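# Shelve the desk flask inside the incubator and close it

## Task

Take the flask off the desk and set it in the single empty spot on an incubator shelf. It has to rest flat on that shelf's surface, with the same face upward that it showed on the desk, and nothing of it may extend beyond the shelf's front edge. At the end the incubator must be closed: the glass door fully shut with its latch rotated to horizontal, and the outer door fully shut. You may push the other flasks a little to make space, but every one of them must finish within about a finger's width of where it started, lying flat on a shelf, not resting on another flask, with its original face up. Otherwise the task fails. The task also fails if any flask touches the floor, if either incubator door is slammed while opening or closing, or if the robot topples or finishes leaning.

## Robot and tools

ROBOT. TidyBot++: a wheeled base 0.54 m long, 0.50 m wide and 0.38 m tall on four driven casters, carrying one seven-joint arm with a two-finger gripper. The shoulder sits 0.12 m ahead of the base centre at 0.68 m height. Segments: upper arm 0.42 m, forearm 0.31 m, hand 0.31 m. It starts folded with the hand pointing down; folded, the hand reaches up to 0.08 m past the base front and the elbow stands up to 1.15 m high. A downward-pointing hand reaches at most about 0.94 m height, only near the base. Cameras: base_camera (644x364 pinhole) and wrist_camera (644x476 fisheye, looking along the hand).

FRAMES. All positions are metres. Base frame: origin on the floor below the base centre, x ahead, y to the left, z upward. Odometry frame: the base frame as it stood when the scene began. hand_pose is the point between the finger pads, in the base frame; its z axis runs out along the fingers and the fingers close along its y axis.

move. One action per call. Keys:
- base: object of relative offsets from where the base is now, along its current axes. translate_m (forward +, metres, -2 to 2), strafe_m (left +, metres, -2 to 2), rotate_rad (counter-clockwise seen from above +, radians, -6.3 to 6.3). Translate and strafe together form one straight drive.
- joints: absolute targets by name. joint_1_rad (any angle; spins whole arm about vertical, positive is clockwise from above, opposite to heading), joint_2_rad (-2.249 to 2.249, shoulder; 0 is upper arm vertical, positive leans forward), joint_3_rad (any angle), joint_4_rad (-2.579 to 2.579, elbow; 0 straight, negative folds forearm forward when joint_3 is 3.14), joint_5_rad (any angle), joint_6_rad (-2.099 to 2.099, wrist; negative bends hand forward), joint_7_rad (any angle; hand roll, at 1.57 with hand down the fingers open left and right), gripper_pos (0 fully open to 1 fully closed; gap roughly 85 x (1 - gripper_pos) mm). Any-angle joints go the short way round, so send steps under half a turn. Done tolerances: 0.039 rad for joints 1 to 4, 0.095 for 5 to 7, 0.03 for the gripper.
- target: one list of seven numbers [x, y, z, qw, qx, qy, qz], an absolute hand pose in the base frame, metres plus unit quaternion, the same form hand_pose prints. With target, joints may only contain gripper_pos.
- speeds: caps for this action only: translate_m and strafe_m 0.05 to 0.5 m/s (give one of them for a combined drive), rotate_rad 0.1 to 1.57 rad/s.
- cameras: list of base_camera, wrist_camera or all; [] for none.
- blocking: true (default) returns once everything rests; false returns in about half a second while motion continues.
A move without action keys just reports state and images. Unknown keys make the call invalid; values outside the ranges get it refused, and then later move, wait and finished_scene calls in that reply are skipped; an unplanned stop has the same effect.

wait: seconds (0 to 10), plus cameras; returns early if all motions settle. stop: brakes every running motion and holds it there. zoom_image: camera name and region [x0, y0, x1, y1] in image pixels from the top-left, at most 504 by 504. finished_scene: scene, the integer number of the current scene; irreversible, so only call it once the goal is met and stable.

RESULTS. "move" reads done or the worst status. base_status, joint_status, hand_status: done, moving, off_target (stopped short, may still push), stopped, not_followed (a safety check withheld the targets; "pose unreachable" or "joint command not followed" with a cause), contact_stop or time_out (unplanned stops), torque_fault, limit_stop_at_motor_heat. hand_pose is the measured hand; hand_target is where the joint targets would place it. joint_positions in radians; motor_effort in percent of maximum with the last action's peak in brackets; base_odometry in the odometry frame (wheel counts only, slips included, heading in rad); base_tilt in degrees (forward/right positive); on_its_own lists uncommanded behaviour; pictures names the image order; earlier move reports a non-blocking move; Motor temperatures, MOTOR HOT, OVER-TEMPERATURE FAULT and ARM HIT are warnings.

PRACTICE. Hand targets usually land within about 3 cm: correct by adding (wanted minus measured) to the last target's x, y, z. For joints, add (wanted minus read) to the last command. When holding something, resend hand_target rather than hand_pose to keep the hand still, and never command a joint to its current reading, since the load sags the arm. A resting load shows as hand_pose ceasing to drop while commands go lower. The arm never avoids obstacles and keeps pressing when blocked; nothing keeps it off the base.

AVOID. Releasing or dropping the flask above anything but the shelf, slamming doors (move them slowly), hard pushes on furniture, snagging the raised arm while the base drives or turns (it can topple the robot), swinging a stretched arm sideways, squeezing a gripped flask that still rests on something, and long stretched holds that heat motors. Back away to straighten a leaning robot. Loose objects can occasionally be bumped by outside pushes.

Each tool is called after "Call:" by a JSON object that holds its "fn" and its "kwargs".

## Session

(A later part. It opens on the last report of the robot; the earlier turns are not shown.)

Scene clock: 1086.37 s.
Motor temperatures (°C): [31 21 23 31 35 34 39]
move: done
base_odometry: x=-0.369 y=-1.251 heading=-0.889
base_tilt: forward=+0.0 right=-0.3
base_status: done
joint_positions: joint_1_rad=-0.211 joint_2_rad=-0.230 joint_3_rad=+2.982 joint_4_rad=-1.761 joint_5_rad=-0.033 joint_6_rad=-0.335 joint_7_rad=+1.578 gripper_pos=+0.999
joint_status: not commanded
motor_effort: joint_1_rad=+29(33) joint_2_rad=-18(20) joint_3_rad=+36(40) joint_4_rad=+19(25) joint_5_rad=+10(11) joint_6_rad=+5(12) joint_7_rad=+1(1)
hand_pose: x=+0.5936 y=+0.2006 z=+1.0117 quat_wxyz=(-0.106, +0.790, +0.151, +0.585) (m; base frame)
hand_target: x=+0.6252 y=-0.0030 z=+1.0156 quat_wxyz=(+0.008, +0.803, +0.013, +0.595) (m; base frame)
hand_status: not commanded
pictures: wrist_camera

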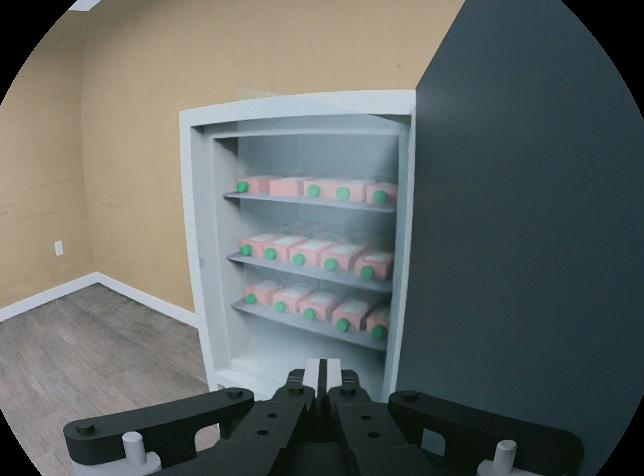

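Call:
{"fn": "move", "kwargs": {"base": {"strafe_m":0.19,"translate_m":0.0}, "speeds": {"strafe_m":0.08}, "cameras": ["wrist_camera"]}}

Call:
{"fn": "zoom_image", "kwargs": {"camera": "wrist_camera", "region": [30, 80, 430, 420]}}

Scene clock: 1103.57 s.
Motor temperatures (°C): [32 21 23 31 35 34 39]
move: done
base_odometry: x=-0.222 y=-1.132 heading=-0.889
base_tilt: forward=+0.0 right=-0.3
base_status: done
joint_positions: joint_1_rad=-0.050 joint_2_rad=-0.257 joint_3_rad=+3.175 joint_4_rad=-1.780 joint_5_rad=-0.033 joint_6_rad=-0.339 joint_7_rad=+1.578 gripper_pos=+0.999
joint_status: not commanded
motor_effort: joint_1_rad=-1(29) joint_2_rad=-12(18) joint_3_rad=-1(36) joint_4_rad=+22(26) joint_5_rad=+0(10) joint_6_rad=+9(13) joint_7_rad=+0(2)
hand_pose: x=+0.6243 y=+0.0112 z=+1.0145 quat_wxyz=(-0.021, +0.802, -0.002, +0.597) (m; base frame)
hand_target: x=+0.6252 y=-0.0030 z=+1.0156 quat_wxyz=(+0.008, +0.803, +0.013, +0.595) (m; base frame)
hand_status: not commanded
pictures: wrist_camera

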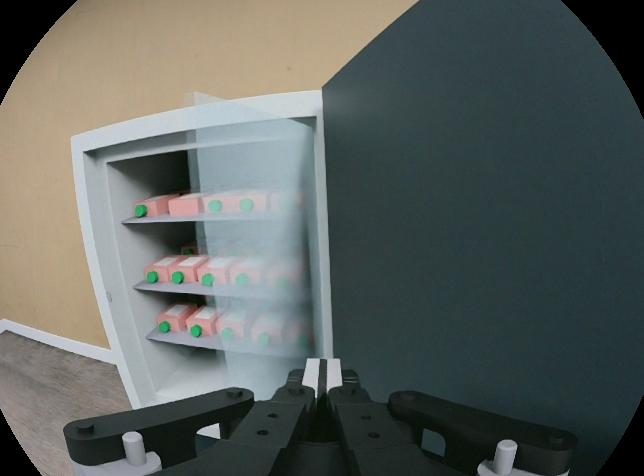

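Scaled by 1.260.

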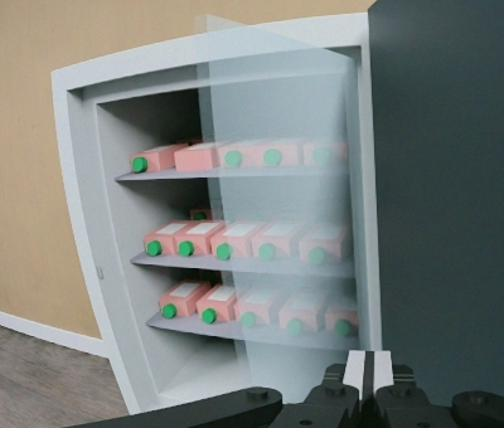

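Call:
{"fn": "move", "kwargs": {"base": {"strafe_m":0.012,"translate_m":0.10}, "speeds": {"translate_m":0.06}, "cameras": ["wrist_camera"]}}

Scene clock: 1126.57 s.
Motor temperatures (°C): [32 21 23 31 35 34 39]
move: done
base_odometry: x=-0.149 y=-1.202 heading=-0.889
base_tilt: forward=+0.0 right=-0.3
base_status: done
joint_positions: joint_1_rad=-0.049 joint_2_rad=-0.253 joint_3_rad=+3.176 joint_4_rad=-1.780 joint_5_rad=-0.033 joint_6_rad=-0.339 joint_7_rad=+1.578 gripper_pos=+0.999
joint_status: not commanded
motor_effort: joint_1_rad=+0(2) joint_2_rad=-12(14) joint_3_rad=-1(2) joint_4_rad=+22(23) joint_5_rad=+0(1) joint_6_rad=+9(9) joint_7_rad=+1(1)
hand_pose: x=+0.6257 y=+0.0102 z=+1.0125 quat_wxyz=(-0.020, +0.803, -0.003, +0.595) (m; base frame)
hand_target: x=+0.6252 y=-0.0030 z=+1.0156 quat_wxyz=(+0.008, +0.803, +0.013, +0.595) (m; base frame)
hand_status: not commanded
pictures: wrist_camera

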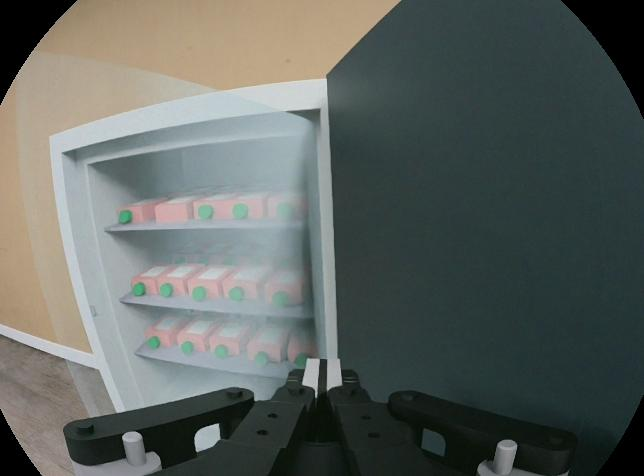

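Call:
{"fn": "move", "kwargs": {"base": {"translate_m":0.04}, "speeds": {"translate_m":0.06}, "cameras": []}}

Call:
{"fn": "move", "kwargs": {"base": {"strafe_m":0.12}, "speeds": {"strafe_m":0.06}, "cameras": ["wrist_camera"]}}

Scene clock: 1133.87 s.
Motor temperatures (°C): [32 21 23 31 35 34 39]
move: done
base_odometry: x=-0.124 y=-1.233 heading=-0.889
base_tilt: forward=+0.0 right=-0.3
base_status: done
joint_positions: joint_1_rad=-0.048 joint_2_rad=-0.253 joint_3_rad=+3.176 joint_4_rad=-1.780 joint_5_rad=-0.033 joint_6_rad=-0.339 joint_7_rad=+1.578 gripper_pos=+0.999
joint_status: not commanded
motor_effort: joint_1_rad=+0(3) joint_2_rad=-13(16) joint_3_rad=-1(4) joint_4_rad=+22(23) joint_5_rad=+0(1) joint_6_rad=+9(11) joint_7_rad=+0(1)
hand_pose: x=+0.6258 y=+0.0095 z=+1.0123 quat_wxyz=(-0.020, +0.803, -0.003, +0.595) (m; base frame)
hand_target: x=+0.6252 y=-0.0030 z=+1.0156 quat_wxyz=(+0.008, +0.803, +0.013, +0.595) (m; base frame)
hand_status: not commanded
pictures: none
No camera images: "cameras" was empty.

Scene clock: 1136.33 s.
Motor temperatures (°C): [32 21 23 31 35 34 39]
move: done
base_odometry: x=-0.031 y=-1.157 heading=-0.889
base_tilt: forward=+0.1 right=-0.3
base_status: done
joint_positions: joint_1_rad=-0.047 joint_2_rad=-0.253 joint_3_rad=+3.178 joint_4_rad=-1.780 joint_5_rad=-0.033 joint_6_rad=-0.339 joint_7_rad=+1.578 gripper_pos=+0.999
joint_status: not commanded
motor_effort: joint_1_rad=-1(3) joint_2_rad=-12(13) joint_3_rad=-1(4) joint_4_rad=+22(23) joint_5_rad=+1(1) joint_6_rad=+9(9) joint_7_rad=+0(1)
hand_pose: x=+0.6258 y=+0.0077 z=+1.0123 quat_wxyz=(-0.019, +0.803, -0.005, +0.595) (m; base frame)
hand_target: x=+0.6252 y=-0.0030 z=+1.0156 quat_wxyz=(+0.008, +0.803, +0.013, +0.595) (m; base frame)
hand_status: not commanded
pictures: wrist_camera

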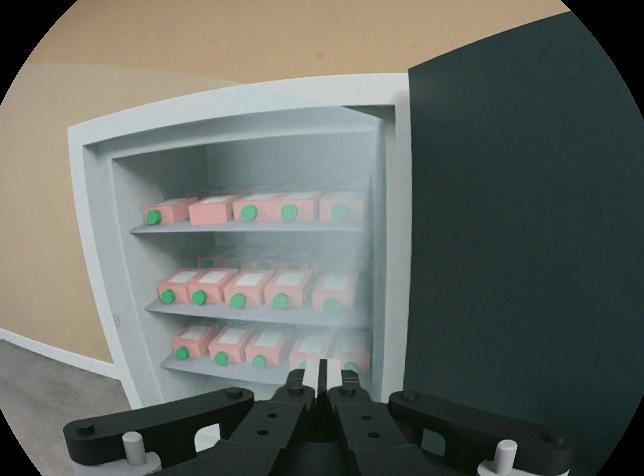

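Call:
{"fn": "move", "kwargs": {"base": {"strafe_m":0.18,"translate_m":0.07}, "speeds": {"strafe_m":0.08}, "cameras": ["wrist_camera"]}}

Scene clock: 1149.67 s.
Motor temperatures (°C): [32 21 23 31 35 34 39]
move: done
base_odometry: x=+0.153 y=-1.098 heading=-0.889
base_tilt: forward=+0.1 right=-0.3
base_status: done
joint_positions: joint_1_rad=-0.045 joint_2_rad=-0.253 joint_3_rad=+3.180 joint_4_rad=-1.780 joint_5_rad=-0.033 joint_6_rad=-0.339 joint_7_rad=+1.578 gripper_pos=+0.999
joint_status: not commanded
motor_effort: joint_1_rad=+0(3) joint_2_rad=-12(15) joint_3_rad=-1(3) joint_4_rad=+22(23) joint_5_rad=+0(1) joint_6_rad=+9(9) joint_7_rad=+0(1)
hand_pose: x=+0.6258 y=+0.0056 z=+1.0124 quat_wxyz=(-0.018, +0.803, -0.006, +0.595) (m; base frame)
hand_target: x=+0.6252 y=-0.0030 z=+1.0156 quat_wxyz=(+0.008, +0.803, +0.013, +0.595) (m; base frame)
hand_status: not commanded
pictures: wrist_camera

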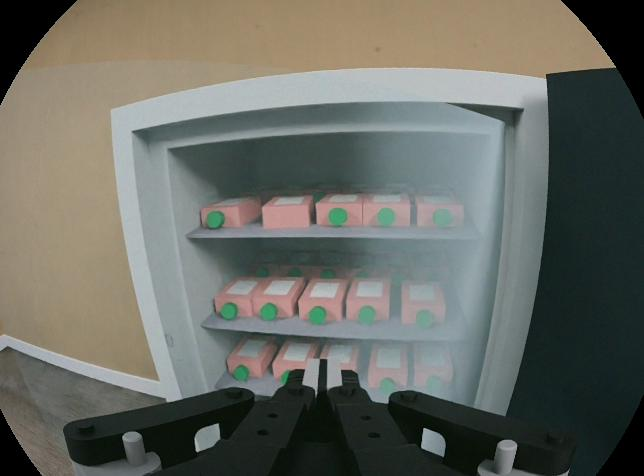

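Call:
{"fn": "move", "kwargs": {"base": {"strafe_m":0.14,"translate_m":0.11}, "speeds": {"strafe_m":0.08}, "cameras": ["wrist_camera"]}}

Scene clock: 1164.17 s.
Motor temperatures (°C): [31 21 23 31 35 34 39]
move: done
base_odometry: x=+0.331 y=-1.095 heading=-0.889
base_tilt: forward=+0.1 right=-0.3
base_status: done
joint_positions: joint_1_rad=-0.045 joint_2_rad=-0.253 joint_3_rad=+3.181 joint_4_rad=-1.780 joint_5_rad=-0.033 joint_6_rad=-0.339 joint_7_rad=+1.578 gripper_pos=+0.999
joint_status: not commanded
motor_effort: joint_1_rad=+0(3) joint_2_rad=-12(15) joint_3_rad=+0(3) joint_4_rad=+22(23) joint_5_rad=+0(1) joint_6_rad=+9(10) joint_7_rad=+1(1)
hand_pose: x=+0.6259 y=+0.0047 z=+1.0123 quat_wxyz=(-0.018, +0.803, -0.007, +0.595) (m; base frame)
hand_target: x=+0.6252 y=-0.0030 z=+1.0156 quat_wxyz=(+0.008, +0.803, +0.013, +0.595) (m; base frame)
hand_status: not commanded
pictures: wrist_camera

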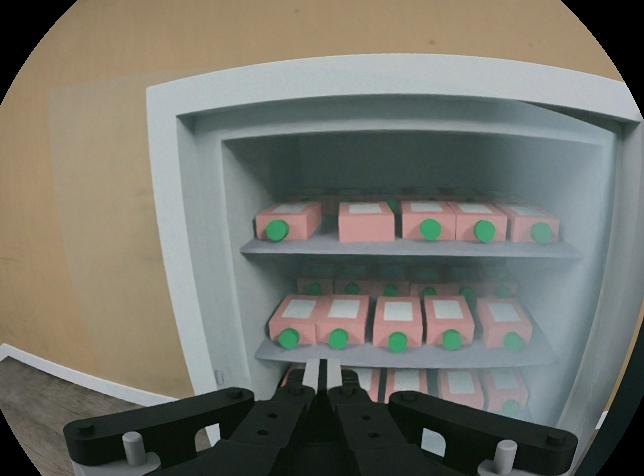

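Call:
{"fn": "move", "kwargs": {"base": {"strafe_m":0.08,"translate_m":0.12}, "speeds": {"translate_m":0.07}, "cameras": ["wrist_camera"]}}

Scene clock: 1172.47 s.
Motor temperatures (°C): [31 21 23 31 35 34 39]
move: done
base_odometry: x=+0.469 y=-1.138 heading=-0.889
base_tilt: forward=+0.0 right=-0.3
base_status: done
joint_positions: joint_1_rad=-0.044 joint_2_rad=-0.253 joint_3_rad=+3.181 joint_4_rad=-1.780 joint_5_rad=-0.033 joint_6_rad=-0.339 joint_7_rad=+1.578 gripper_pos=+0.999
joint_status: not commanded
motor_effort: joint_1_rad=-1(2) joint_2_rad=-12(15) joint_3_rad=+0(3) joint_4_rad=+22(23) joint_5_rad=+0(1) joint_6_rad=+9(10) joint_7_rad=+0(1)
hand_pose: x=+0.6261 y=+0.0046 z=+1.0120 quat_wxyz=(-0.018, +0.804, -0.007, +0.595) (m; base frame)
hand_target: x=+0.6252 y=-0.0030 z=+1.0156 quat_wxyz=(+0.008, +0.803, +0.013, +0.595) (m; base frame)
hand_status: not commanded
pictures: wrist_camera

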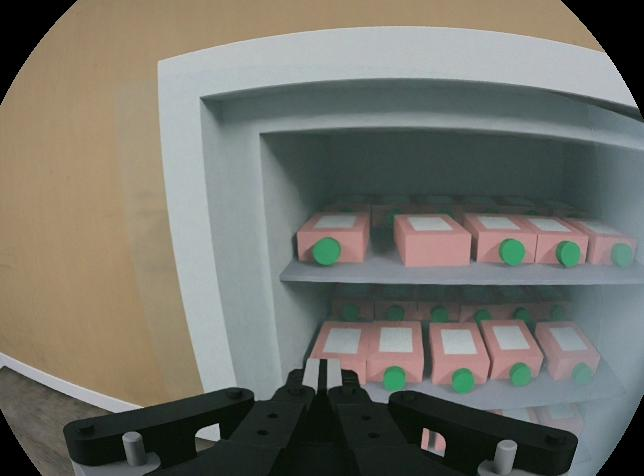

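Call:
{"fn": "move", "kwargs": {"base": {"strafe_m":0.02,"translate_m":0.1}, "speeds": {"translate_m":0.06}, "cameras": ["wrist_camera"]}}

Scene clock: 1178.97 s.
Motor temperatures (°C): [31 21 23 31 35 34 39]
move: done
base_odometry: x=+0.548 y=-1.202 heading=-0.889
base_tilt: forward=+0.0 right=-0.3
base_status: done
joint_positions: joint_1_rad=-0.044 joint_2_rad=-0.252 joint_3_rad=+3.181 joint_4_rad=-1.780 joint_5_rad=-0.033 joint_6_rad=-0.339 joint_7_rad=+1.578 gripper_pos=+0.999
joint_status: not commanded
motor_effort: joint_1_rad=+0(2) joint_2_rad=-13(16) joint_3_rad=-1(2) joint_4_rad=+22(23) joint_5_rad=+0(1) joint_6_rad=+8(11) joint_7_rad=+1(1)
hand_pose: x=+0.6263 y=+0.0046 z=+1.0116 quat_wxyz=(-0.018, +0.804, -0.007, +0.595) (m; base frame)
hand_target: x=+0.6252 y=-0.0030 z=+1.0156 quat_wxyz=(+0.008, +0.803, +0.013, +0.595) (m; base frame)
hand_status: not commanded
pictures: wrist_camera

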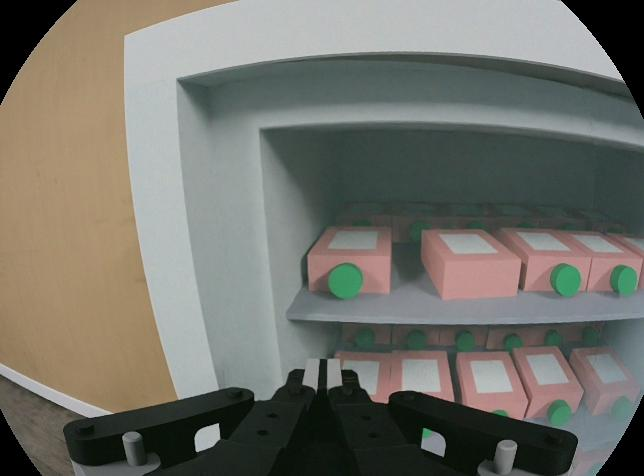

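Call:
{"fn": "move", "kwargs": {"base": {"translate_m":-0.4}, "speeds": {"translate_m":0.25}, "cameras": ["wrist_camera"]}}

Call:
{"fn": "zoom_image", "kwargs": {"camera": "wrist_camera", "region": [150, 30, 600, 420]}}

Scene clock: 1188.20 s.
Motor temperatures (°C): [31 21 23 31 35 34 39]
move: done
base_odometry: x=+0.296 y=-0.892 heading=-0.889
base_tilt: forward=+0.1 right=-0.3
base_status: done
joint_positions: joint_1_rad=-0.044 joint_2_rad=-0.254 joint_3_rad=+3.181 joint_4_rad=-1.780 joint_5_rad=-0.033 joint_6_rad=-0.339 joint_7_rad=+1.578 gripper_pos=+0.999
joint_status: not commanded
motor_effort: joint_1_rad=+0(1) joint_2_rad=-12(17) joint_3_rad=-1(2) joint_4_rad=+22(23) joint_5_rad=+0(1) joint_6_rad=+9(9) joint_7_rad=+1(1)
hand_pose: x=+0.6257 y=+0.0045 z=+1.0127 quat_wxyz=(-0.018, +0.803, -0.007, +0.595) (m; base frame)
hand_target: x=+0.6252 y=-0.0030 z=+1.0156 quat_wxyz=(+0.008, +0.803, +0.013, +0.595) (m; base frame)
hand_status: not commanded
pictures: wrist_camera

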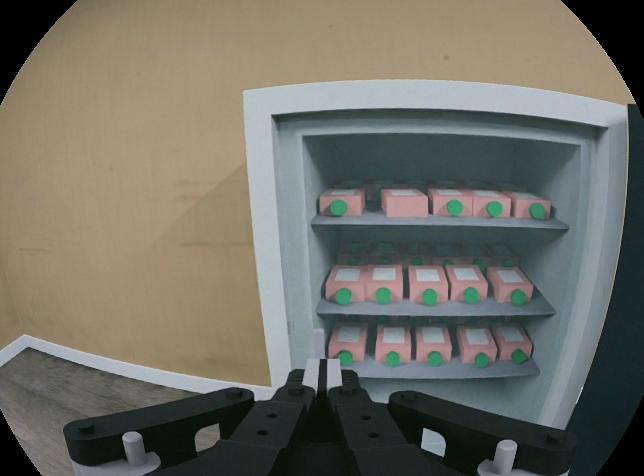

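Scaled by 1.120.

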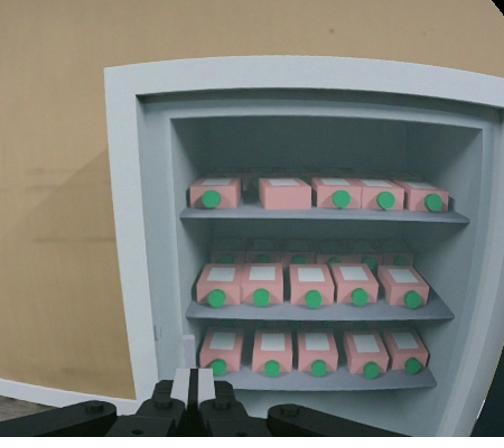

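Call:
{"fn": "move", "kwargs": {"joints": {"joint_1_rad":0,"joint_2_rad":-0.34,"joint_3_rad":3.14,"joint_4_rad":-2.51,"joint_5_rad":0,"joint_6_rad":0.3,"joint_7_rad":1.57}, "cameras": ["wrist_camera"]}}

Call:
{"fn": "zoom_image", "kwargs": {"camera": "wrist_camera", "region": [150, 100, 550, 420]}}

Scene clock: 1200.03 s.
Motor temperatures (°C): [31 21 23 31 35 34 39]
move: done
base_odometry: x=+0.296 y=-0.892 heading=-0.889
base_tilt: forward=+0.0 right=-0.3
base_status: not commanded
joint_positions: joint_1_rad=-0.016 joint_2_rad=-0.320 joint_3_rad=+3.160 joint_4_rad=-2.498 joint_5_rad=-0.033 joint_6_rad=+0.248 joint_7_rad=+1.578 gripper_pos=+0.999
joint_status: all done
motor_effort: joint_1_rad=+0(2) joint_2_rad=-7(13) joint_3_rad=-1(2) joint_4_rad=+19(23) joint_5_rad=+1(1) joint_6_rad=+9(9) joint_7_rad=+1(1)
hand_pose: x=+0.5364 y=-0.0024 z=+0.7927 quat_wxyz=(-0.006, +0.822, -0.015, +0.570) (m; base frame)
hand_target: x=+0.5357 y=+0.0020 z=+0.8094 quat_wxyz=(+0.000, +0.805, +0.000, +0.594) (m; base frame)
hand_status: not commanded
pictures: wrist_camera

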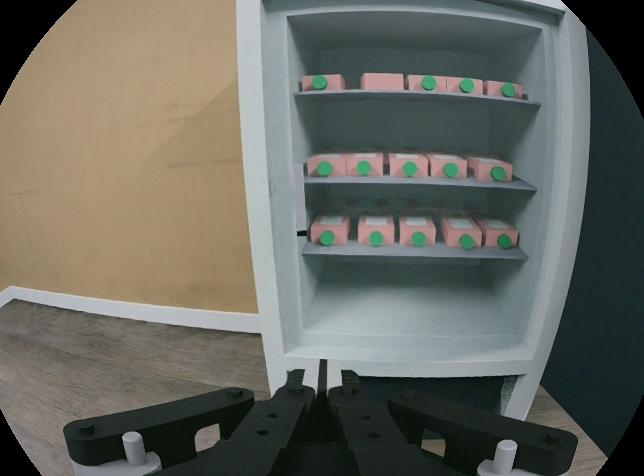

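Scaled by 1.260.

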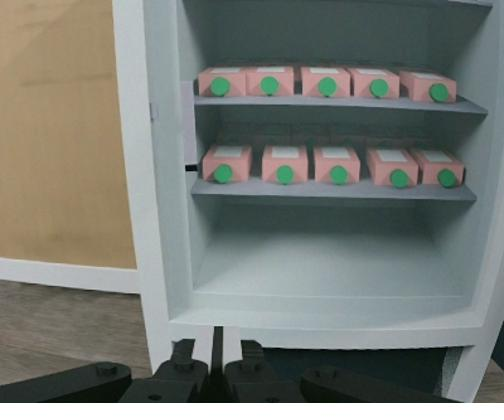

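Call:
{"fn": "move", "kwargs": {"base": {"translate_m":0.25,"strafe_m":0.04}, "speeds": {"translate_m":0.15}, "cameras": ["wrist_camera"]}}

Call:
{"fn": "zoom_image", "kwargs": {"camera": "wrist_camera", "region": [150, 20, 550, 360]}}

Scene clock: 1214.33 s.
Motor temperatures (°C): [31 21 23 31 35 34 39]
move: done
base_odometry: x=+0.485 y=-1.061 heading=-0.889
base_tilt: forward=+0.1 right=-0.3
base_status: done
joint_positions: joint_1_rad=-0.015 joint_2_rad=-0.332 joint_3_rad=+3.158 joint_4_rad=-2.502 joint_5_rad=-0.033 joint_6_rad=+0.252 joint_7_rad=+1.578 gripper_pos=+0.999
joint_status: not commanded
motor_effort: joint_1_rad=+0(1) joint_2_rad=-7(9) joint_3_rad=-1(1) joint_4_rad=+19(20) joint_5_rad=+0(1) joint_6_rad=+9(9) joint_7_rad=+0(1)
hand_pose: x=+0.5343 y=-0.0022 z=+0.7964 quat_wxyz=(-0.006, +0.819, -0.015, +0.574) (m; base frame)
hand_target: x=+0.5357 y=+0.0020 z=+0.8094 quat_wxyz=(+0.000, +0.805, +0.000, +0.594) (m; base frame)
hand_status: not commanded
pictures: wrist_camera

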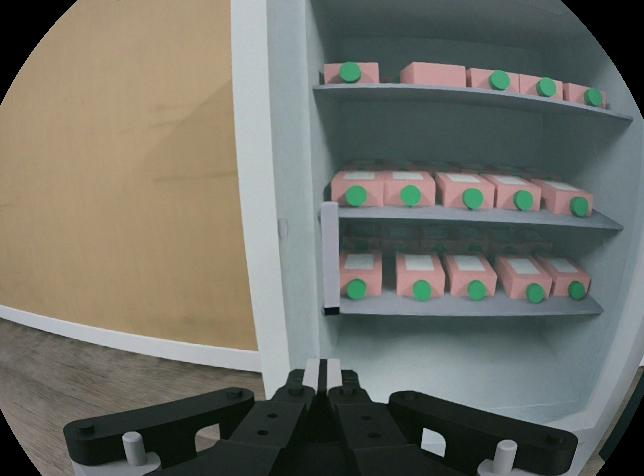

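Scaled by 1.260.

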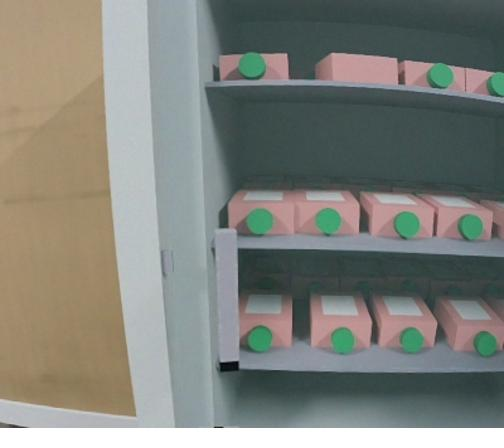

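Call:
{"fn": "move", "kwargs": {"base": {"strafe_m":-0.09,"translate_m":0.2}, "speeds": {"translate_m":0.1}, "cameras": ["wrist_camera"]}}

Scene clock: 1231.90 s.
Motor temperatures (°C): [31 21 23 31 35 34 39]
move: done
base_odometry: x=+0.541 y=-1.273 heading=-0.888
base_tilt: forward=+0.0 right=-0.3
base_status: done
joint_positions: joint_1_rad=-0.014 joint_2_rad=-0.333 joint_3_rad=+3.157 joint_4_rad=-2.503 joint_5_rad=-0.033 joint_6_rad=+0.253 joint_7_rad=+1.578 gripper_pos=+0.999
joint_status: not commanded
motor_effort: joint_1_rad=+0(2) joint_2_rad=-7(8) joint_3_rad=-1(2) joint_4_rad=+19(20) joint_5_rad=+1(1) joint_6_rad=+8(9) joint_7_rad=+0(1)
hand_pose: x=+0.5341 y=-0.0017 z=+0.7968 quat_wxyz=(-0.006, +0.818, -0.014, +0.575) (m; base frame)
hand_target: x=+0.5357 y=+0.0020 z=+0.8094 quat_wxyz=(+0.000, +0.805, +0.000, +0.594) (m; base frame)
hand_status: not commanded
pictures: wrist_camera

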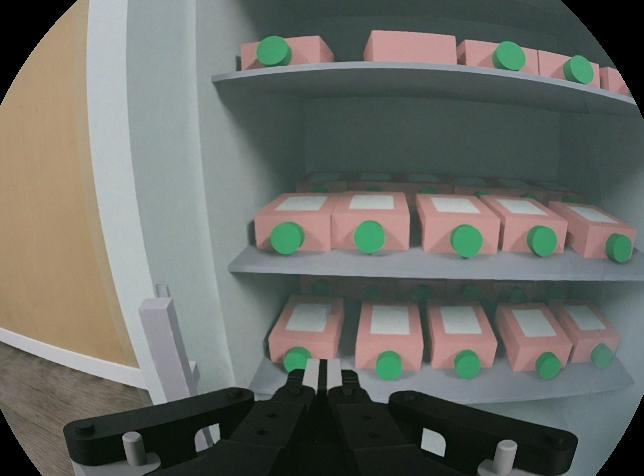

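Call:
{"fn": "move", "kwargs": {"base": {"translate_m":-0.25}, "speeds": {"translate_m":0.15}, "cameras": []}}

Call:
{"fn": "move", "kwargs": {"joints": {"joint_1_rad":0,"joint_2_rad":-0.25,"joint_3_rad":3.14,"joint_4_rad":-1.78,"joint_5_rad":0,"joint_6_rad":-0.25,"joint_7_rad":1.57}, "cameras": []}}

Call:
{"fn": "move", "kwargs": {"base": {"translate_m":0.2}, "speeds": {"translate_m":0.1}, "cameras": ["wrist_camera"]}}

Scene clock: 1241.43 s.
Motor temperatures (°C): [31 21 23 31 35 34 39]
move: done
base_odometry: x=+0.383 y=-1.079 heading=-0.888
base_tilt: forward=+0.1 right=-0.3
base_status: done
joint_positions: joint_1_rad=-0.014 joint_2_rad=-0.337 joint_3_rad=+3.156 joint_4_rad=-2.504 joint_5_rad=-0.033 joint_6_rad=+0.254 joint_7_rad=+1.578 gripper_pos=+0.999
joint_status: not commanded
motor_effort: joint_1_rad=+0(1) joint_2_rad=-6(9) joint_3_rad=+0(2) joint_4_rad=+19(20) joint_5_rad=+0(1) joint_6_rad=+9(9) joint_7_rad=+0(1)
hand_pose: x=+0.5334 y=-0.0015 z=+0.7978 quat_wxyz=(-0.006, +0.817, -0.014, +0.576) (m; base frame)
hand_target: x=+0.5357 y=+0.0020 z=+0.8094 quat_wxyz=(+0.000, +0.805, +0.000, +0.594) (m; base frame)
hand_status: not commanded
pictures: none
No camera images: "cameras" was empty.

Scene clock: 1243.70 s.
Motor temperatures (°C): [31 21 23 31 35 34 39]
move: done
base_odometry: x=+0.383 y=-1.079 heading=-0.888
base_tilt: forward=+0.0 right=-0.4
base_status: not commanded
joint_positions: joint_1_rad=-0.014 joint_2_rad=-0.264 joint_3_rad=+3.156 joint_4_rad=-1.798 joint_5_rad=-0.033 joint_6_rad=-0.195 joint_7_rad=+1.578 gripper_pos=+0.999
joint_status: all done
motor_effort: joint_1_rad=+0(2) joint_2_rad=-12(12) joint_3_rad=+0(2) joint_4_rad=+22(23) joint_5_rad=+0(1) joint_6_rad=+9(10) joint_7_rad=+0(1)
hand_pose: x=+0.6308 y=+0.0022 z=+1.0511 quat_wxyz=(-0.012, +0.760, -0.009, +0.649) (m; base frame)
hand_target: x=+0.6335 y=+0.0023 z=+1.0377 quat_wxyz=(-0.001, +0.777, +0.000, +0.629) (m; base frame)
hand_status: not commanded
pictures: none
No camera images: "cameras" was empty.

Scene clock: 1246.27 s.
Motor temperatures (°C): [31 21 23 31 35 34 39]
move: done
base_odometry: x=+0.509 y=-1.234 heading=-0.888
base_tilt: forward=+0.0 right=-0.3
base_status: done
joint_positions: joint_1_rad=-0.014 joint_2_rad=-0.250 joint_3_rad=+3.156 joint_4_rad=-1.797 joint_5_rad=-0.033 joint_6_rad=-0.198 joint_7_rad=+1.578 gripper_pos=+0.999
joint_status: not commanded
motor_effort: joint_1_rad=+0(1) joint_2_rad=-12(16) joint_3_rad=-1(2) joint_4_rad=+22(23) joint_5_rad=+0(1) joint_6_rad=+9(9) joint_7_rad=+1(1)
hand_pose: x=+0.6361 y=+0.0021 z=+1.0430 quat_wxyz=(-0.012, +0.766, -0.009, +0.643) (m; base frame)
hand_target: x=+0.6335 y=+0.0023 z=+1.0377 quat_wxyz=(-0.001, +0.777, +0.000, +0.629) (m; base frame)
hand_status: not commanded
pictures: wrist_camera

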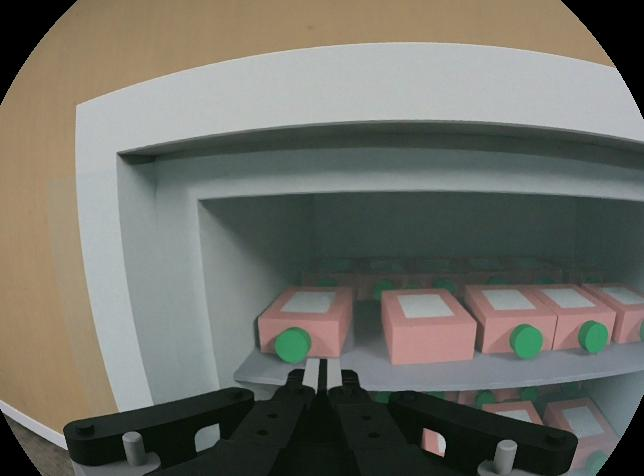

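Call:
{"fn": "move", "kwargs": {"base": {"translate_m":0.05}, "speeds": {"translate_m":0.05}, "cameras": ["wrist_camera"]}}

Call:
{"fn": "move", "kwargs": {"base": {"translate_m":0.03}, "speeds": {"translate_m":0.05}, "cameras": ["wrist_camera"]}}

Scene clock: 1256.13 s.
Motor temperatures (°C): [31 21 23 31 35 34 39]
move: done
base_odometry: x=+0.541 y=-1.273 heading=-0.889
base_tilt: forward=+0.1 right=-0.3
base_status: done
joint_positions: joint_1_rad=-0.014 joint_2_rad=-0.250 joint_3_rad=+3.155 joint_4_rad=-1.796 joint_5_rad=-0.033 joint_6_rad=-0.201 joint_7_rad=+1.578 gripper_pos=+0.999
joint_status: not commanded
motor_effort: joint_1_rad=+0(2) joint_2_rad=-13(16) joint_3_rad=-1(1) joint_4_rad=+22(24) joint_5_rad=+0(1) joint_6_rad=+9(10) joint_7_rad=+0(1)
hand_pose: x=+0.6359 y=+0.0025 z=+1.0427 quat_wxyz=(-0.012, +0.767, -0.009, +0.642) (m; base frame)
hand_target: x=+0.6335 y=+0.0023 z=+1.0377 quat_wxyz=(-0.001, +0.777, +0.000, +0.629) (m; base frame)
hand_status: not commanded
pictures: wrist_camera

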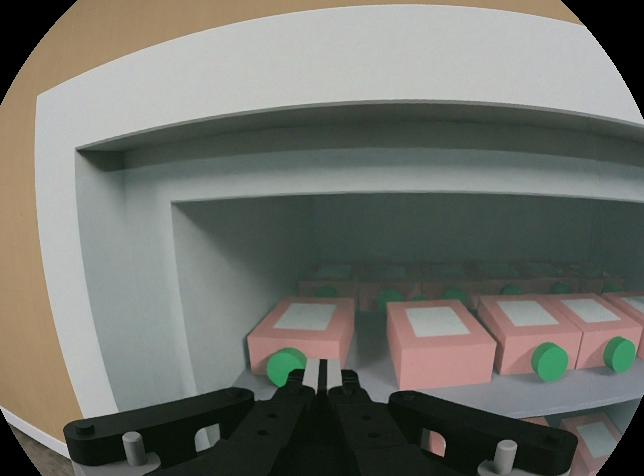

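Scene clock: 1257.20 s.
Motor temperatures (°C): [31 21 23 31 35 34 39]
move: done
base_odometry: x=+0.560 y=-1.297 heading=-0.889
base_tilt: forward=+0.1 right=-0.2
base_status: done
joint_positions: joint_1_rad=-0.013 joint_2_rad=-0.249 joint_3_rad=+3.155 joint_4_rad=-1.796 joint_5_rad=-0.033 joint_6_rad=-0.201 joint_7_rad=+1.578 gripper_pos=+0.999
joint_status: not commanded
motor_effort: joint_1_rad=+0(2) joint_2_rad=-13(16) joint_3_rad=-1(2) joint_4_rad=+21(23) joint_5_rad=+0(1) joint_6_rad=+9(10) joint_7_rad=+1(1)
hand_pose: x=+0.6362 y=+0.0023 z=+1.0421 quat_wxyz=(-0.012, +0.767, -0.009, +0.641) (m; base frame)
hand_target: x=+0.6335 y=+0.0023 z=+1.0377 quat_wxyz=(-0.001, +0.777, +0.000, +0.629) (m; base frame)
hand_status: not commanded
pictures: wrist_camera

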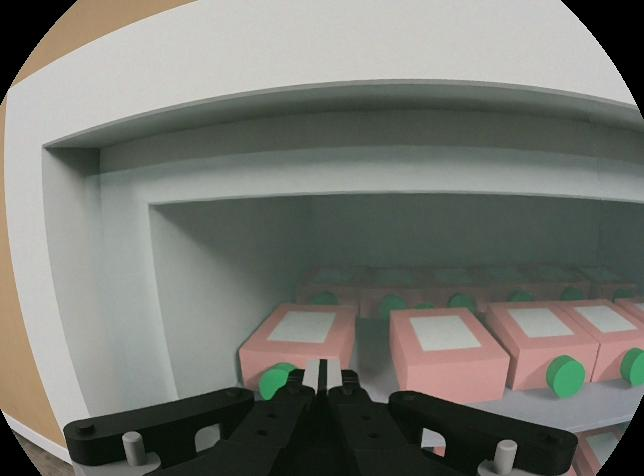

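Call:
{"fn": "move", "kwargs": {"base": {"translate_m":0.02}, "speeds": {"translate_m":0.05}, "cameras": []}}

Call:
{"fn": "move", "kwargs": {"base": {"translate_m":0.015}, "speeds": {"translate_m":0.05}, "cameras": ["wrist_camera"]}}

Scene clock: 1263.13 s.
Motor temperatures (°C): [31 21 23 31 35 34 39]
move: done
base_odometry: x=+0.572 y=-1.312 heading=-0.889
base_tilt: forward=+0.0 right=-0.3
base_status: done
joint_positions: joint_1_rad=-0.013 joint_2_rad=-0.248 joint_3_rad=+3.155 joint_4_rad=-1.796 joint_5_rad=-0.033 joint_6_rad=-0.202 joint_7_rad=+1.578 gripper_pos=+0.999
joint_status: not commanded
motor_effort: joint_1_rad=+0(1) joint_2_rad=-13(16) joint_3_rad=+1(2) joint_4_rad=+23(23) joint_5_rad=+1(1) joint_6_rad=+9(10) joint_7_rad=+0(1)
hand_pose: x=+0.6366 y=+0.0021 z=+1.0413 quat_wxyz=(-0.012, +0.768, -0.009, +0.641) (m; base frame)
hand_target: x=+0.6335 y=+0.0023 z=+1.0377 quat_wxyz=(-0.001, +0.777, +0.000, +0.629) (m; base frame)
hand_status: not commanded
pictures: none
No camera images: "cameras" was empty.

Scene clock: 1263.93 s.
Motor temperatures (°C): [31 21 23 31 35 34 39]
move: done
base_odometry: x=+0.582 y=-1.324 heading=-0.889
base_tilt: forward=+0.0 right=-0.3
base_status: done
joint_positions: joint_1_rad=-0.012 joint_2_rad=-0.266 joint_3_rad=+3.155 joint_4_rad=-1.797 joint_5_rad=-0.033 joint_6_rad=-0.228 joint_7_rad=+1.578 gripper_pos=+0.999
joint_status: not commanded
motor_effort: joint_1_rad=-1(1) joint_2_rad=-9(14) joint_3_rad=+0(1) joint_4_rad=+24(27) joint_5_rad=+0(0) joint_6_rad=+11(15) joint_7_rad=+1(1)
hand_pose: x=+0.6285 y=+0.0021 z=+1.0422 quat_wxyz=(-0.012, +0.770, -0.009, +0.638) (m; base frame)
hand_target: x=+0.6335 y=+0.0023 z=+1.0377 quat_wxyz=(-0.001, +0.777, +0.000, +0.629) (m; base frame)
hand_status: not commanded
pictures: wrist_camera

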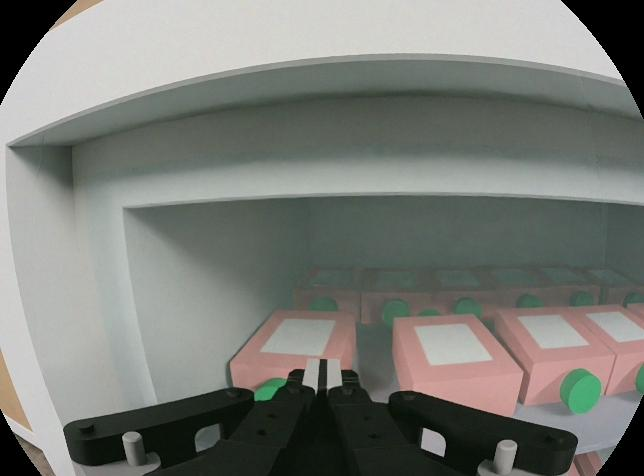

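Call:
{"fn": "move", "kwargs": {"base": {"translate_m":0.015}, "speeds": {"translate_m":0.05}, "cameras": []}}

Call:
{"fn": "move", "kwargs": {"base": {"translate_m":-0.35}, "speeds": {"translate_m":0.15}, "cameras": []}}

Call:
{"fn": "move", "kwargs": {"joints": {"joint_1_rad":0,"joint_2_rad":-0.34,"joint_3_rad":3.14,"joint_4_rad":-2.51,"joint_5_rad":0,"joint_6_rad":0.5,"joint_7_rad":1.57}, "cameras": ["wrist_camera"]}}

Call:
{"fn": "zoom_image", "kwargs": {"camera": "wrist_camera", "region": [120, 100, 520, 440]}}

Scene clock: 1271.97 s.
Motor temperatures (°C): [31 21 23 31 35 34 39]
move: done
base_odometry: x=+0.591 y=-1.336 heading=-0.889
base_tilt: forward=+0.0 right=-0.3
base_status: done
joint_positions: joint_1_rad=-0.012 joint_2_rad=-0.299 joint_3_rad=+3.155 joint_4_rad=-1.807 joint_5_rad=-0.033 joint_6_rad=-0.260 joint_7_rad=+1.578 gripper_pos=+0.999
joint_status: not commanded
motor_effort: joint_1_rad=+0(2) joint_2_rad=-1(9) joint_3_rad=+0(1) joint_4_rad=+27(29) joint_5_rad=+0(1) joint_6_rad=+14(18) joint_7_rad=+1(1)
hand_pose: x=+0.6143 y=+0.0023 z=+1.0423 quat_wxyz=(-0.013, +0.773, -0.009, +0.634) (m; base frame)
hand_target: x=+0.6335 y=+0.0023 z=+1.0377 quat_wxyz=(-0.001, +0.777, +0.000, +0.629) (m; base frame)
hand_status: not commanded
pictures: none
No camera images: "cameras" was empty.

Scene clock: 1274.90 s.
Motor temperatures (°C): [31 21 23 31 35 34 39]
move: done
base_odometry: x=+0.370 y=-1.064 heading=-0.889
base_tilt: forward=+0.0 right=-0.3
base_status: done
joint_positions: joint_1_rad=-0.012 joint_2_rad=-0.248 joint_3_rad=+3.154 joint_4_rad=-1.787 joint_5_rad=-0.033 joint_6_rad=-0.253 joint_7_rad=+1.578 gripper_pos=+0.999
joint_status: not commanded
motor_effort: joint_1_rad=+0(1) joint_2_rad=-12(16) joint_3_rad=+0(2) joint_4_rad=+22(25) joint_5_rad=+0(1) joint_6_rad=+9(13) joint_7_rad=+1(1)
hand_pose: x=+0.6336 y=+0.0025 z=+1.0313 quat_wxyz=(-0.012, +0.781, -0.009, +0.625) (m; base frame)
hand_target: x=+0.6335 y=+0.0023 z=+1.0377 quat_wxyz=(-0.001, +0.777, +0.000, +0.629) (m; base frame)
hand_status: not commanded
pictures: none
No camera images: "cameras" was empty.

Scene clock: 1277.23 s.
Motor temperatures (°C): [31 21 23 31 35 34 39]
move: done
base_odometry: x=+0.370 y=-1.064 heading=-0.889
base_tilt: forward=+0.0 right=-0.3
base_status: not commanded
joint_positions: joint_1_rad=-0.012 joint_2_rad=-0.321 joint_3_rad=+3.154 joint_4_rad=-2.498 joint_5_rad=-0.033 joint_6_rad=+0.448 joint_7_rad=+1.578 gripper_pos=+0.999
joint_status: all done
motor_effort: joint_1_rad=+0(2) joint_2_rad=-7(13) joint_3_rad=+0(1) joint_4_rad=+19(23) joint_5_rad=+0(1) joint_6_rad=+9(10) joint_7_rad=+0(2)
hand_pose: x=+0.5522 y=-0.0040 z=+0.8530 quat_wxyz=(-0.003, +0.761, -0.015, +0.649) (m; base frame)
hand_target: x=+0.5480 y=+0.0021 z=+0.8704 quat_wxyz=(-0.001, +0.741, +0.000, +0.671) (m; base frame)
hand_status: not commanded
pictures: wrist_camera

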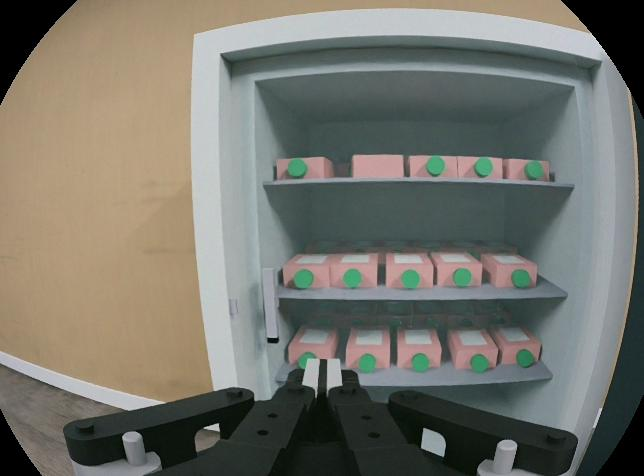

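Scaled by 1.260.

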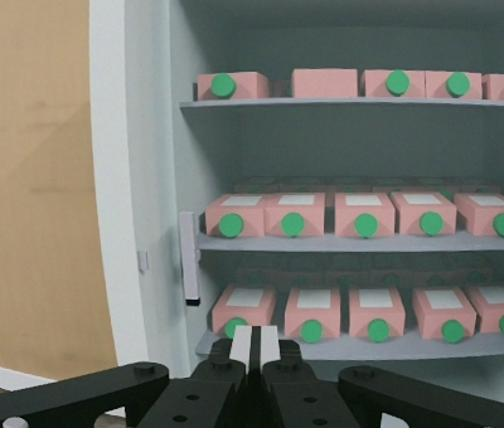

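Call:
{"fn": "move", "kwargs": {"base": {"strafe_m":0.066}, "joints": {"joint_1_rad":0,"joint_2_rad":0.4,"joint_3_rad":3.14,"joint_4_rad":-2.353,"joint_5_rad":0,"joint_6_rad":1.2,"joint_7_rad":1.57,"gripper_pos":0.4}, "cameras": ["wrist_camera"]}}

Call:
{"fn": "zoom_image", "kwargs": {"camera": "wrist_camera", "region": [180, 120, 460, 440]}}

Scene clock: 1314.53 s.
Motor temperatures (°C): [31 21 23 31 35 34 39]
move: done
base_odometry: x=+0.422 y=-1.022 heading=-0.889
base_tilt: forward=+0.1 right=-0.2
base_status: done
joint_positions: joint_1_rad=-0.011 joint_2_rad=+0.395 joint_3_rad=+3.147 joint_4_rad=-2.371 joint_5_rad=-0.033 joint_6_rad=+1.148 joint_7_rad=+1.578 gripper_pos=+0.400
joint_status: all done
motor_effort: joint_1_rad=-1(2) joint_2_rad=-26(27) joint_3_rad=-1(2) joint_4_rad=+12(20) joint_5_rad=+0(1) joint_6_rad=+9(10) joint_7_rad=+0(2)
hand_pose: x=+0.7073 y=-0.0045 z=+0.7630 quat_wxyz=(+0.007, +0.723, -0.010, +0.690) (m; base frame)
hand_target: x=+0.7132 y=+0.0021 z=+0.7840 quat_wxyz=(-0.001, +0.701, +0.000, +0.713) (m; base frame)
hand_status: not commanded
pictures: wrist_camera

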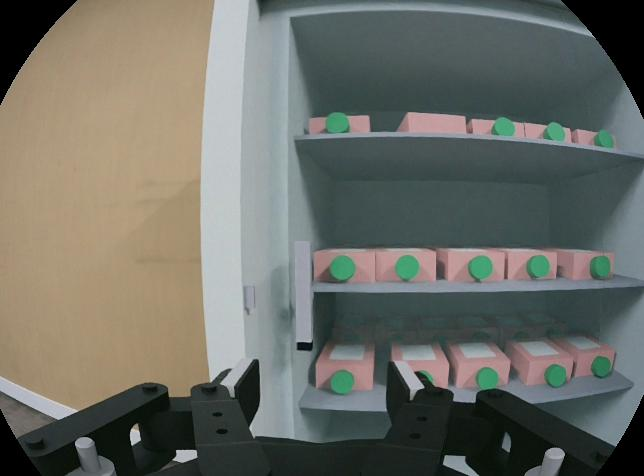

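Scaled by 1.575.

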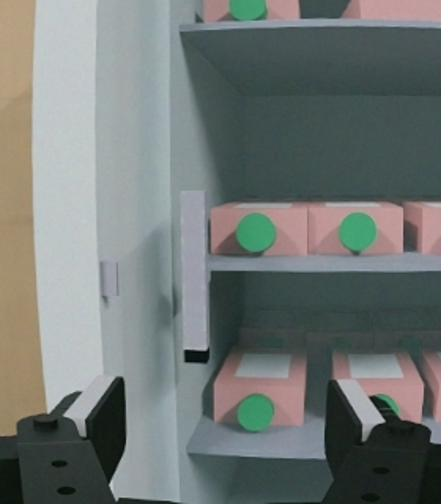

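Call:
{"fn": "move", "kwargs": {"base": {"strafe_m":0.01,"translate_m":0.13}, "speeds": {"translate_m":0.08}, "joints": {"joint_2_rad":0.375}, "cameras": ["wrist_camera"]}}

Call:
{"fn": "zoom_image", "kwargs": {"camera": "wrist_camera", "region": [180, 180, 460, 460]}}

Scene clock: 1339.87 s.
Motor temperatures (°C): [31 21 23 31 35 34 39]
move: done
base_odometry: x=+0.511 y=-1.117 heading=-0.889
base_tilt: forward=+0.0 right=-0.3
base_status: done
joint_positions: joint_1_rad=-0.010 joint_2_rad=+0.387 joint_3_rad=+3.147 joint_4_rad=-2.365 joint_5_rad=-0.033 joint_6_rad=+1.152 joint_7_rad=+1.578 gripper_pos=+0.400
joint_status: all done
motor_effort: joint_1_rad=-1(2) joint_2_rad=-26(28) joint_3_rad=-1(2) joint_4_rad=+12(13) joint_5_rad=+0(1) joint_6_rad=+9(10) joint_7_rad=+1(1)
hand_pose: x=+0.7084 y=-0.0045 z=+0.7715 quat_wxyz=(+0.007, +0.717, -0.010, +0.697) (m; base frame)
hand_target: x=+0.7104 y=+0.0021 z=+0.7988 quat_wxyz=(-0.001, +0.692, +0.000, +0.722) (m; base frame)
hand_status: not commanded
pictures: wrist_camera

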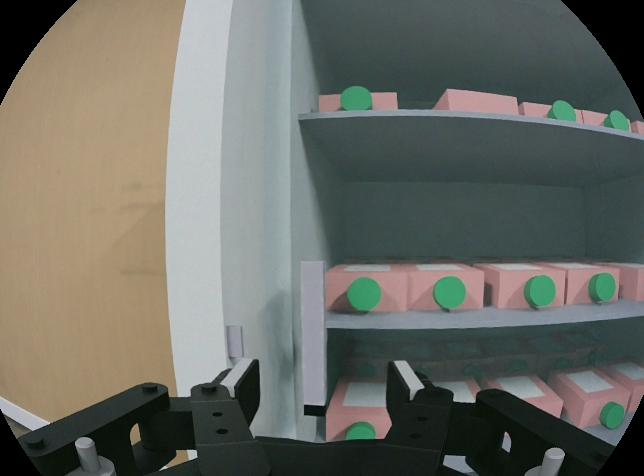

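Scaled by 1.800.

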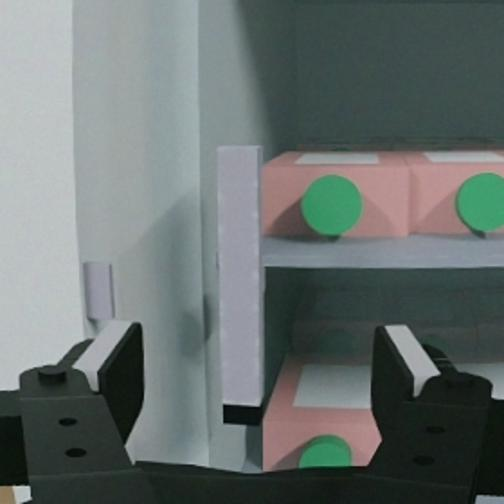

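Call:
{"fn": "move", "kwargs": {"base": {"strafe_m":0.002,"translate_m":0.06}, "speeds": {"translate_m":0.06}, "cameras": ["wrist_camera"]}}

Call:
{"fn": "zoom_image", "kwargs": {"camera": "wrist_camera", "region": [180, 180, 460, 460]}}

Scene clock: 1355.70 s.
Motor temperatures (°C): [31 21 23 31 35 34 39]
move: done
base_odometry: x=+0.551 y=-1.162 heading=-0.889
base_tilt: forward=+0.1 right=-0.3
base_status: done
joint_positions: joint_1_rad=-0.010 joint_2_rad=+0.387 joint_3_rad=+3.147 joint_4_rad=-2.364 joint_5_rad=-0.033 joint_6_rad=+1.153 joint_7_rad=+1.578 gripper_pos=+0.400
joint_status: not commanded
motor_effort: joint_1_rad=+0(1) joint_2_rad=-26(29) joint_3_rad=-1(2) joint_4_rad=+12(13) joint_5_rad=+1(1) joint_6_rad=+9(9) joint_7_rad=+1(1)
hand_pose: x=+0.7087 y=-0.0045 z=+0.7725 quat_wxyz=(+0.007, +0.716, -0.010, +0.698) (m; base frame)
hand_target: x=+0.7104 y=+0.0021 z=+0.7988 quat_wxyz=(-0.001, +0.692, +0.000, +0.722) (m; base frame)
hand_status: not commanded
pictures: wrist_camera

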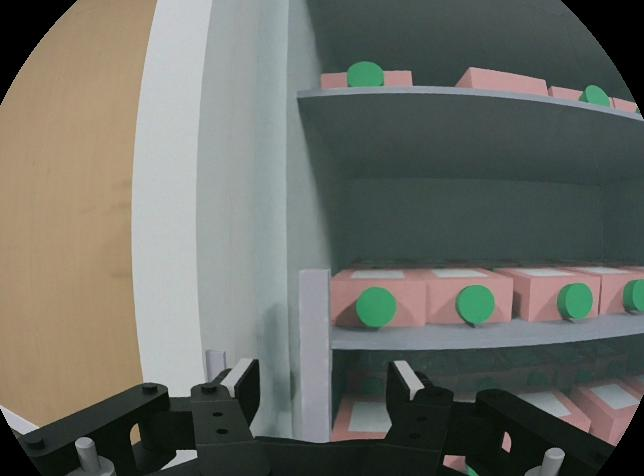

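Scaled by 1.800.

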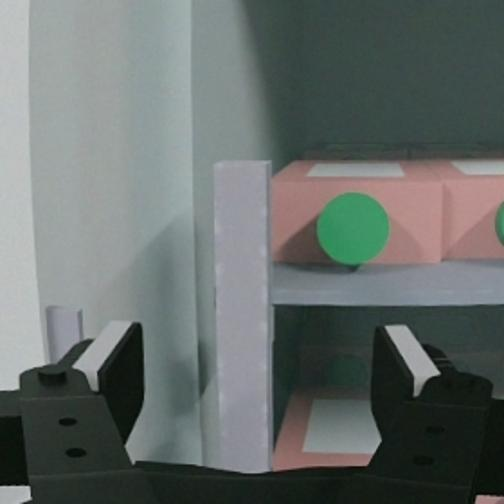

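Call:
{"fn": "move", "kwargs": {"base": {"strafe_m":0.003,"translate_m":0.07}, "speeds": {"translate_m":0.06}, "cameras": ["wrist_camera"]}}

Call:
{"fn": "zoom_image", "kwargs": {"camera": "wrist_camera", "region": [150, 200, 490, 476]}}

Scene clock: 1372.23 s.
Motor temperatures (°C): [31 21 23 31 35 34 39]
move: done
base_odometry: x=+0.597 y=-1.214 heading=-0.888
base_tilt: forward=+0.1 right=-0.2
base_status: done
joint_positions: joint_1_rad=-0.010 joint_2_rad=+0.386 joint_3_rad=+3.147 joint_4_rad=-2.363 joint_5_rad=-0.033 joint_6_rad=+1.153 joint_7_rad=+1.578 gripper_pos=+0.400
joint_status: not commanded
motor_effort: joint_1_rad=+0(1) joint_2_rad=-26(29) joint_3_rad=-1(2) joint_4_rad=+12(14) joint_5_rad=+1(1) joint_6_rad=+9(9) joint_7_rad=+1(1)
hand_pose: x=+0.7089 y=-0.0045 z=+0.7733 quat_wxyz=(+0.007, +0.716, -0.010, +0.698) (m; base frame)
hand_target: x=+0.7104 y=+0.0021 z=+0.7988 quat_wxyz=(-0.001, +0.692, +0.000, +0.722) (m; base frame)
hand_status: not commanded
pictures: wrist_camera

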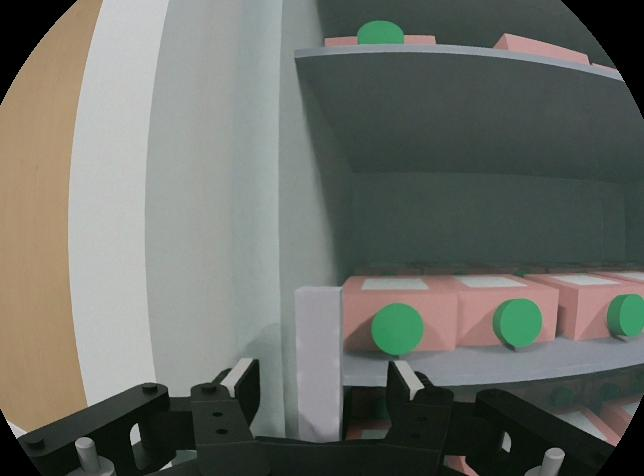

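Scaled by 1.482.

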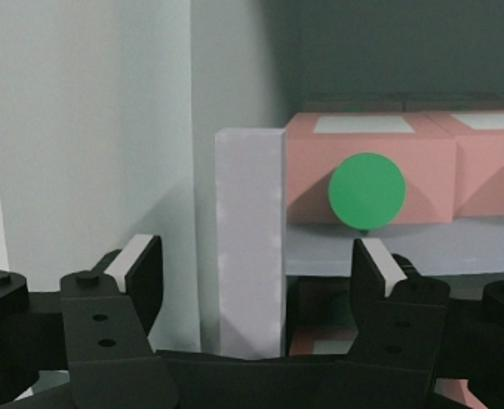

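Call:
{"fn": "move", "kwargs": {"base": {"strafe_m":0.002,"translate_m":0.015}, "speeds": {"translate_m":0.06}, "joints": {"joint_2_rad":0.4}, "cameras": ["wrist_camera"]}}

Call:
{"fn": "zoom_image", "kwargs": {"camera": "wrist_camera", "region": [150, 200, 490, 476]}}

Scene clock: 1388.87 s.
Motor temperatures (°C): [31 21 23 31 35 34 39]
move: done
base_odometry: x=+0.608 y=-1.225 heading=-0.888
base_tilt: forward=+0.0 right=-0.3
base_status: done
joint_positions: joint_1_rad=-0.009 joint_2_rad=+0.385 joint_3_rad=+3.147 joint_4_rad=-2.382 joint_5_rad=-0.033 joint_6_rad=+1.174 joint_7_rad=+1.578 gripper_pos=+0.400
joint_status: all done
motor_effort: joint_1_rad=-1(2) joint_2_rad=-20(27) joint_3_rad=-2(2) joint_4_rad=+18(22) joint_5_rad=+2(2) joint_6_rad=+7(9) joint_7_rad=+0(1)
hand_pose: x=+0.7032 y=-0.0052 z=+0.7725 quat_wxyz=(+0.008, +0.715, -0.011, +0.699) (m; base frame)
hand_target: x=+0.7132 y=+0.0021 z=+0.7840 quat_wxyz=(-0.001, +0.701, +0.000, +0.713) (m; base frame)
hand_status: not commanded
pictures: wrist_camera

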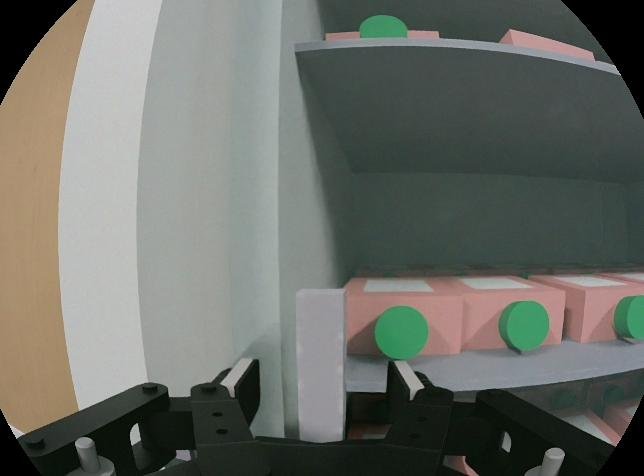

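Scaled by 1.482.

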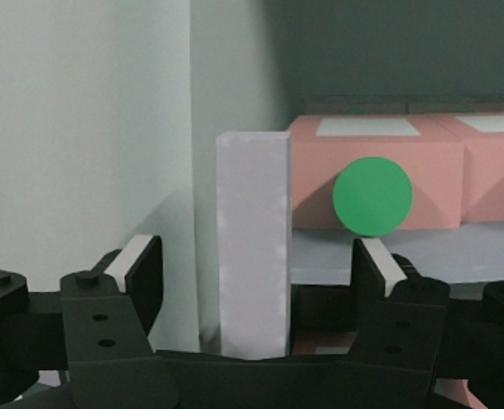

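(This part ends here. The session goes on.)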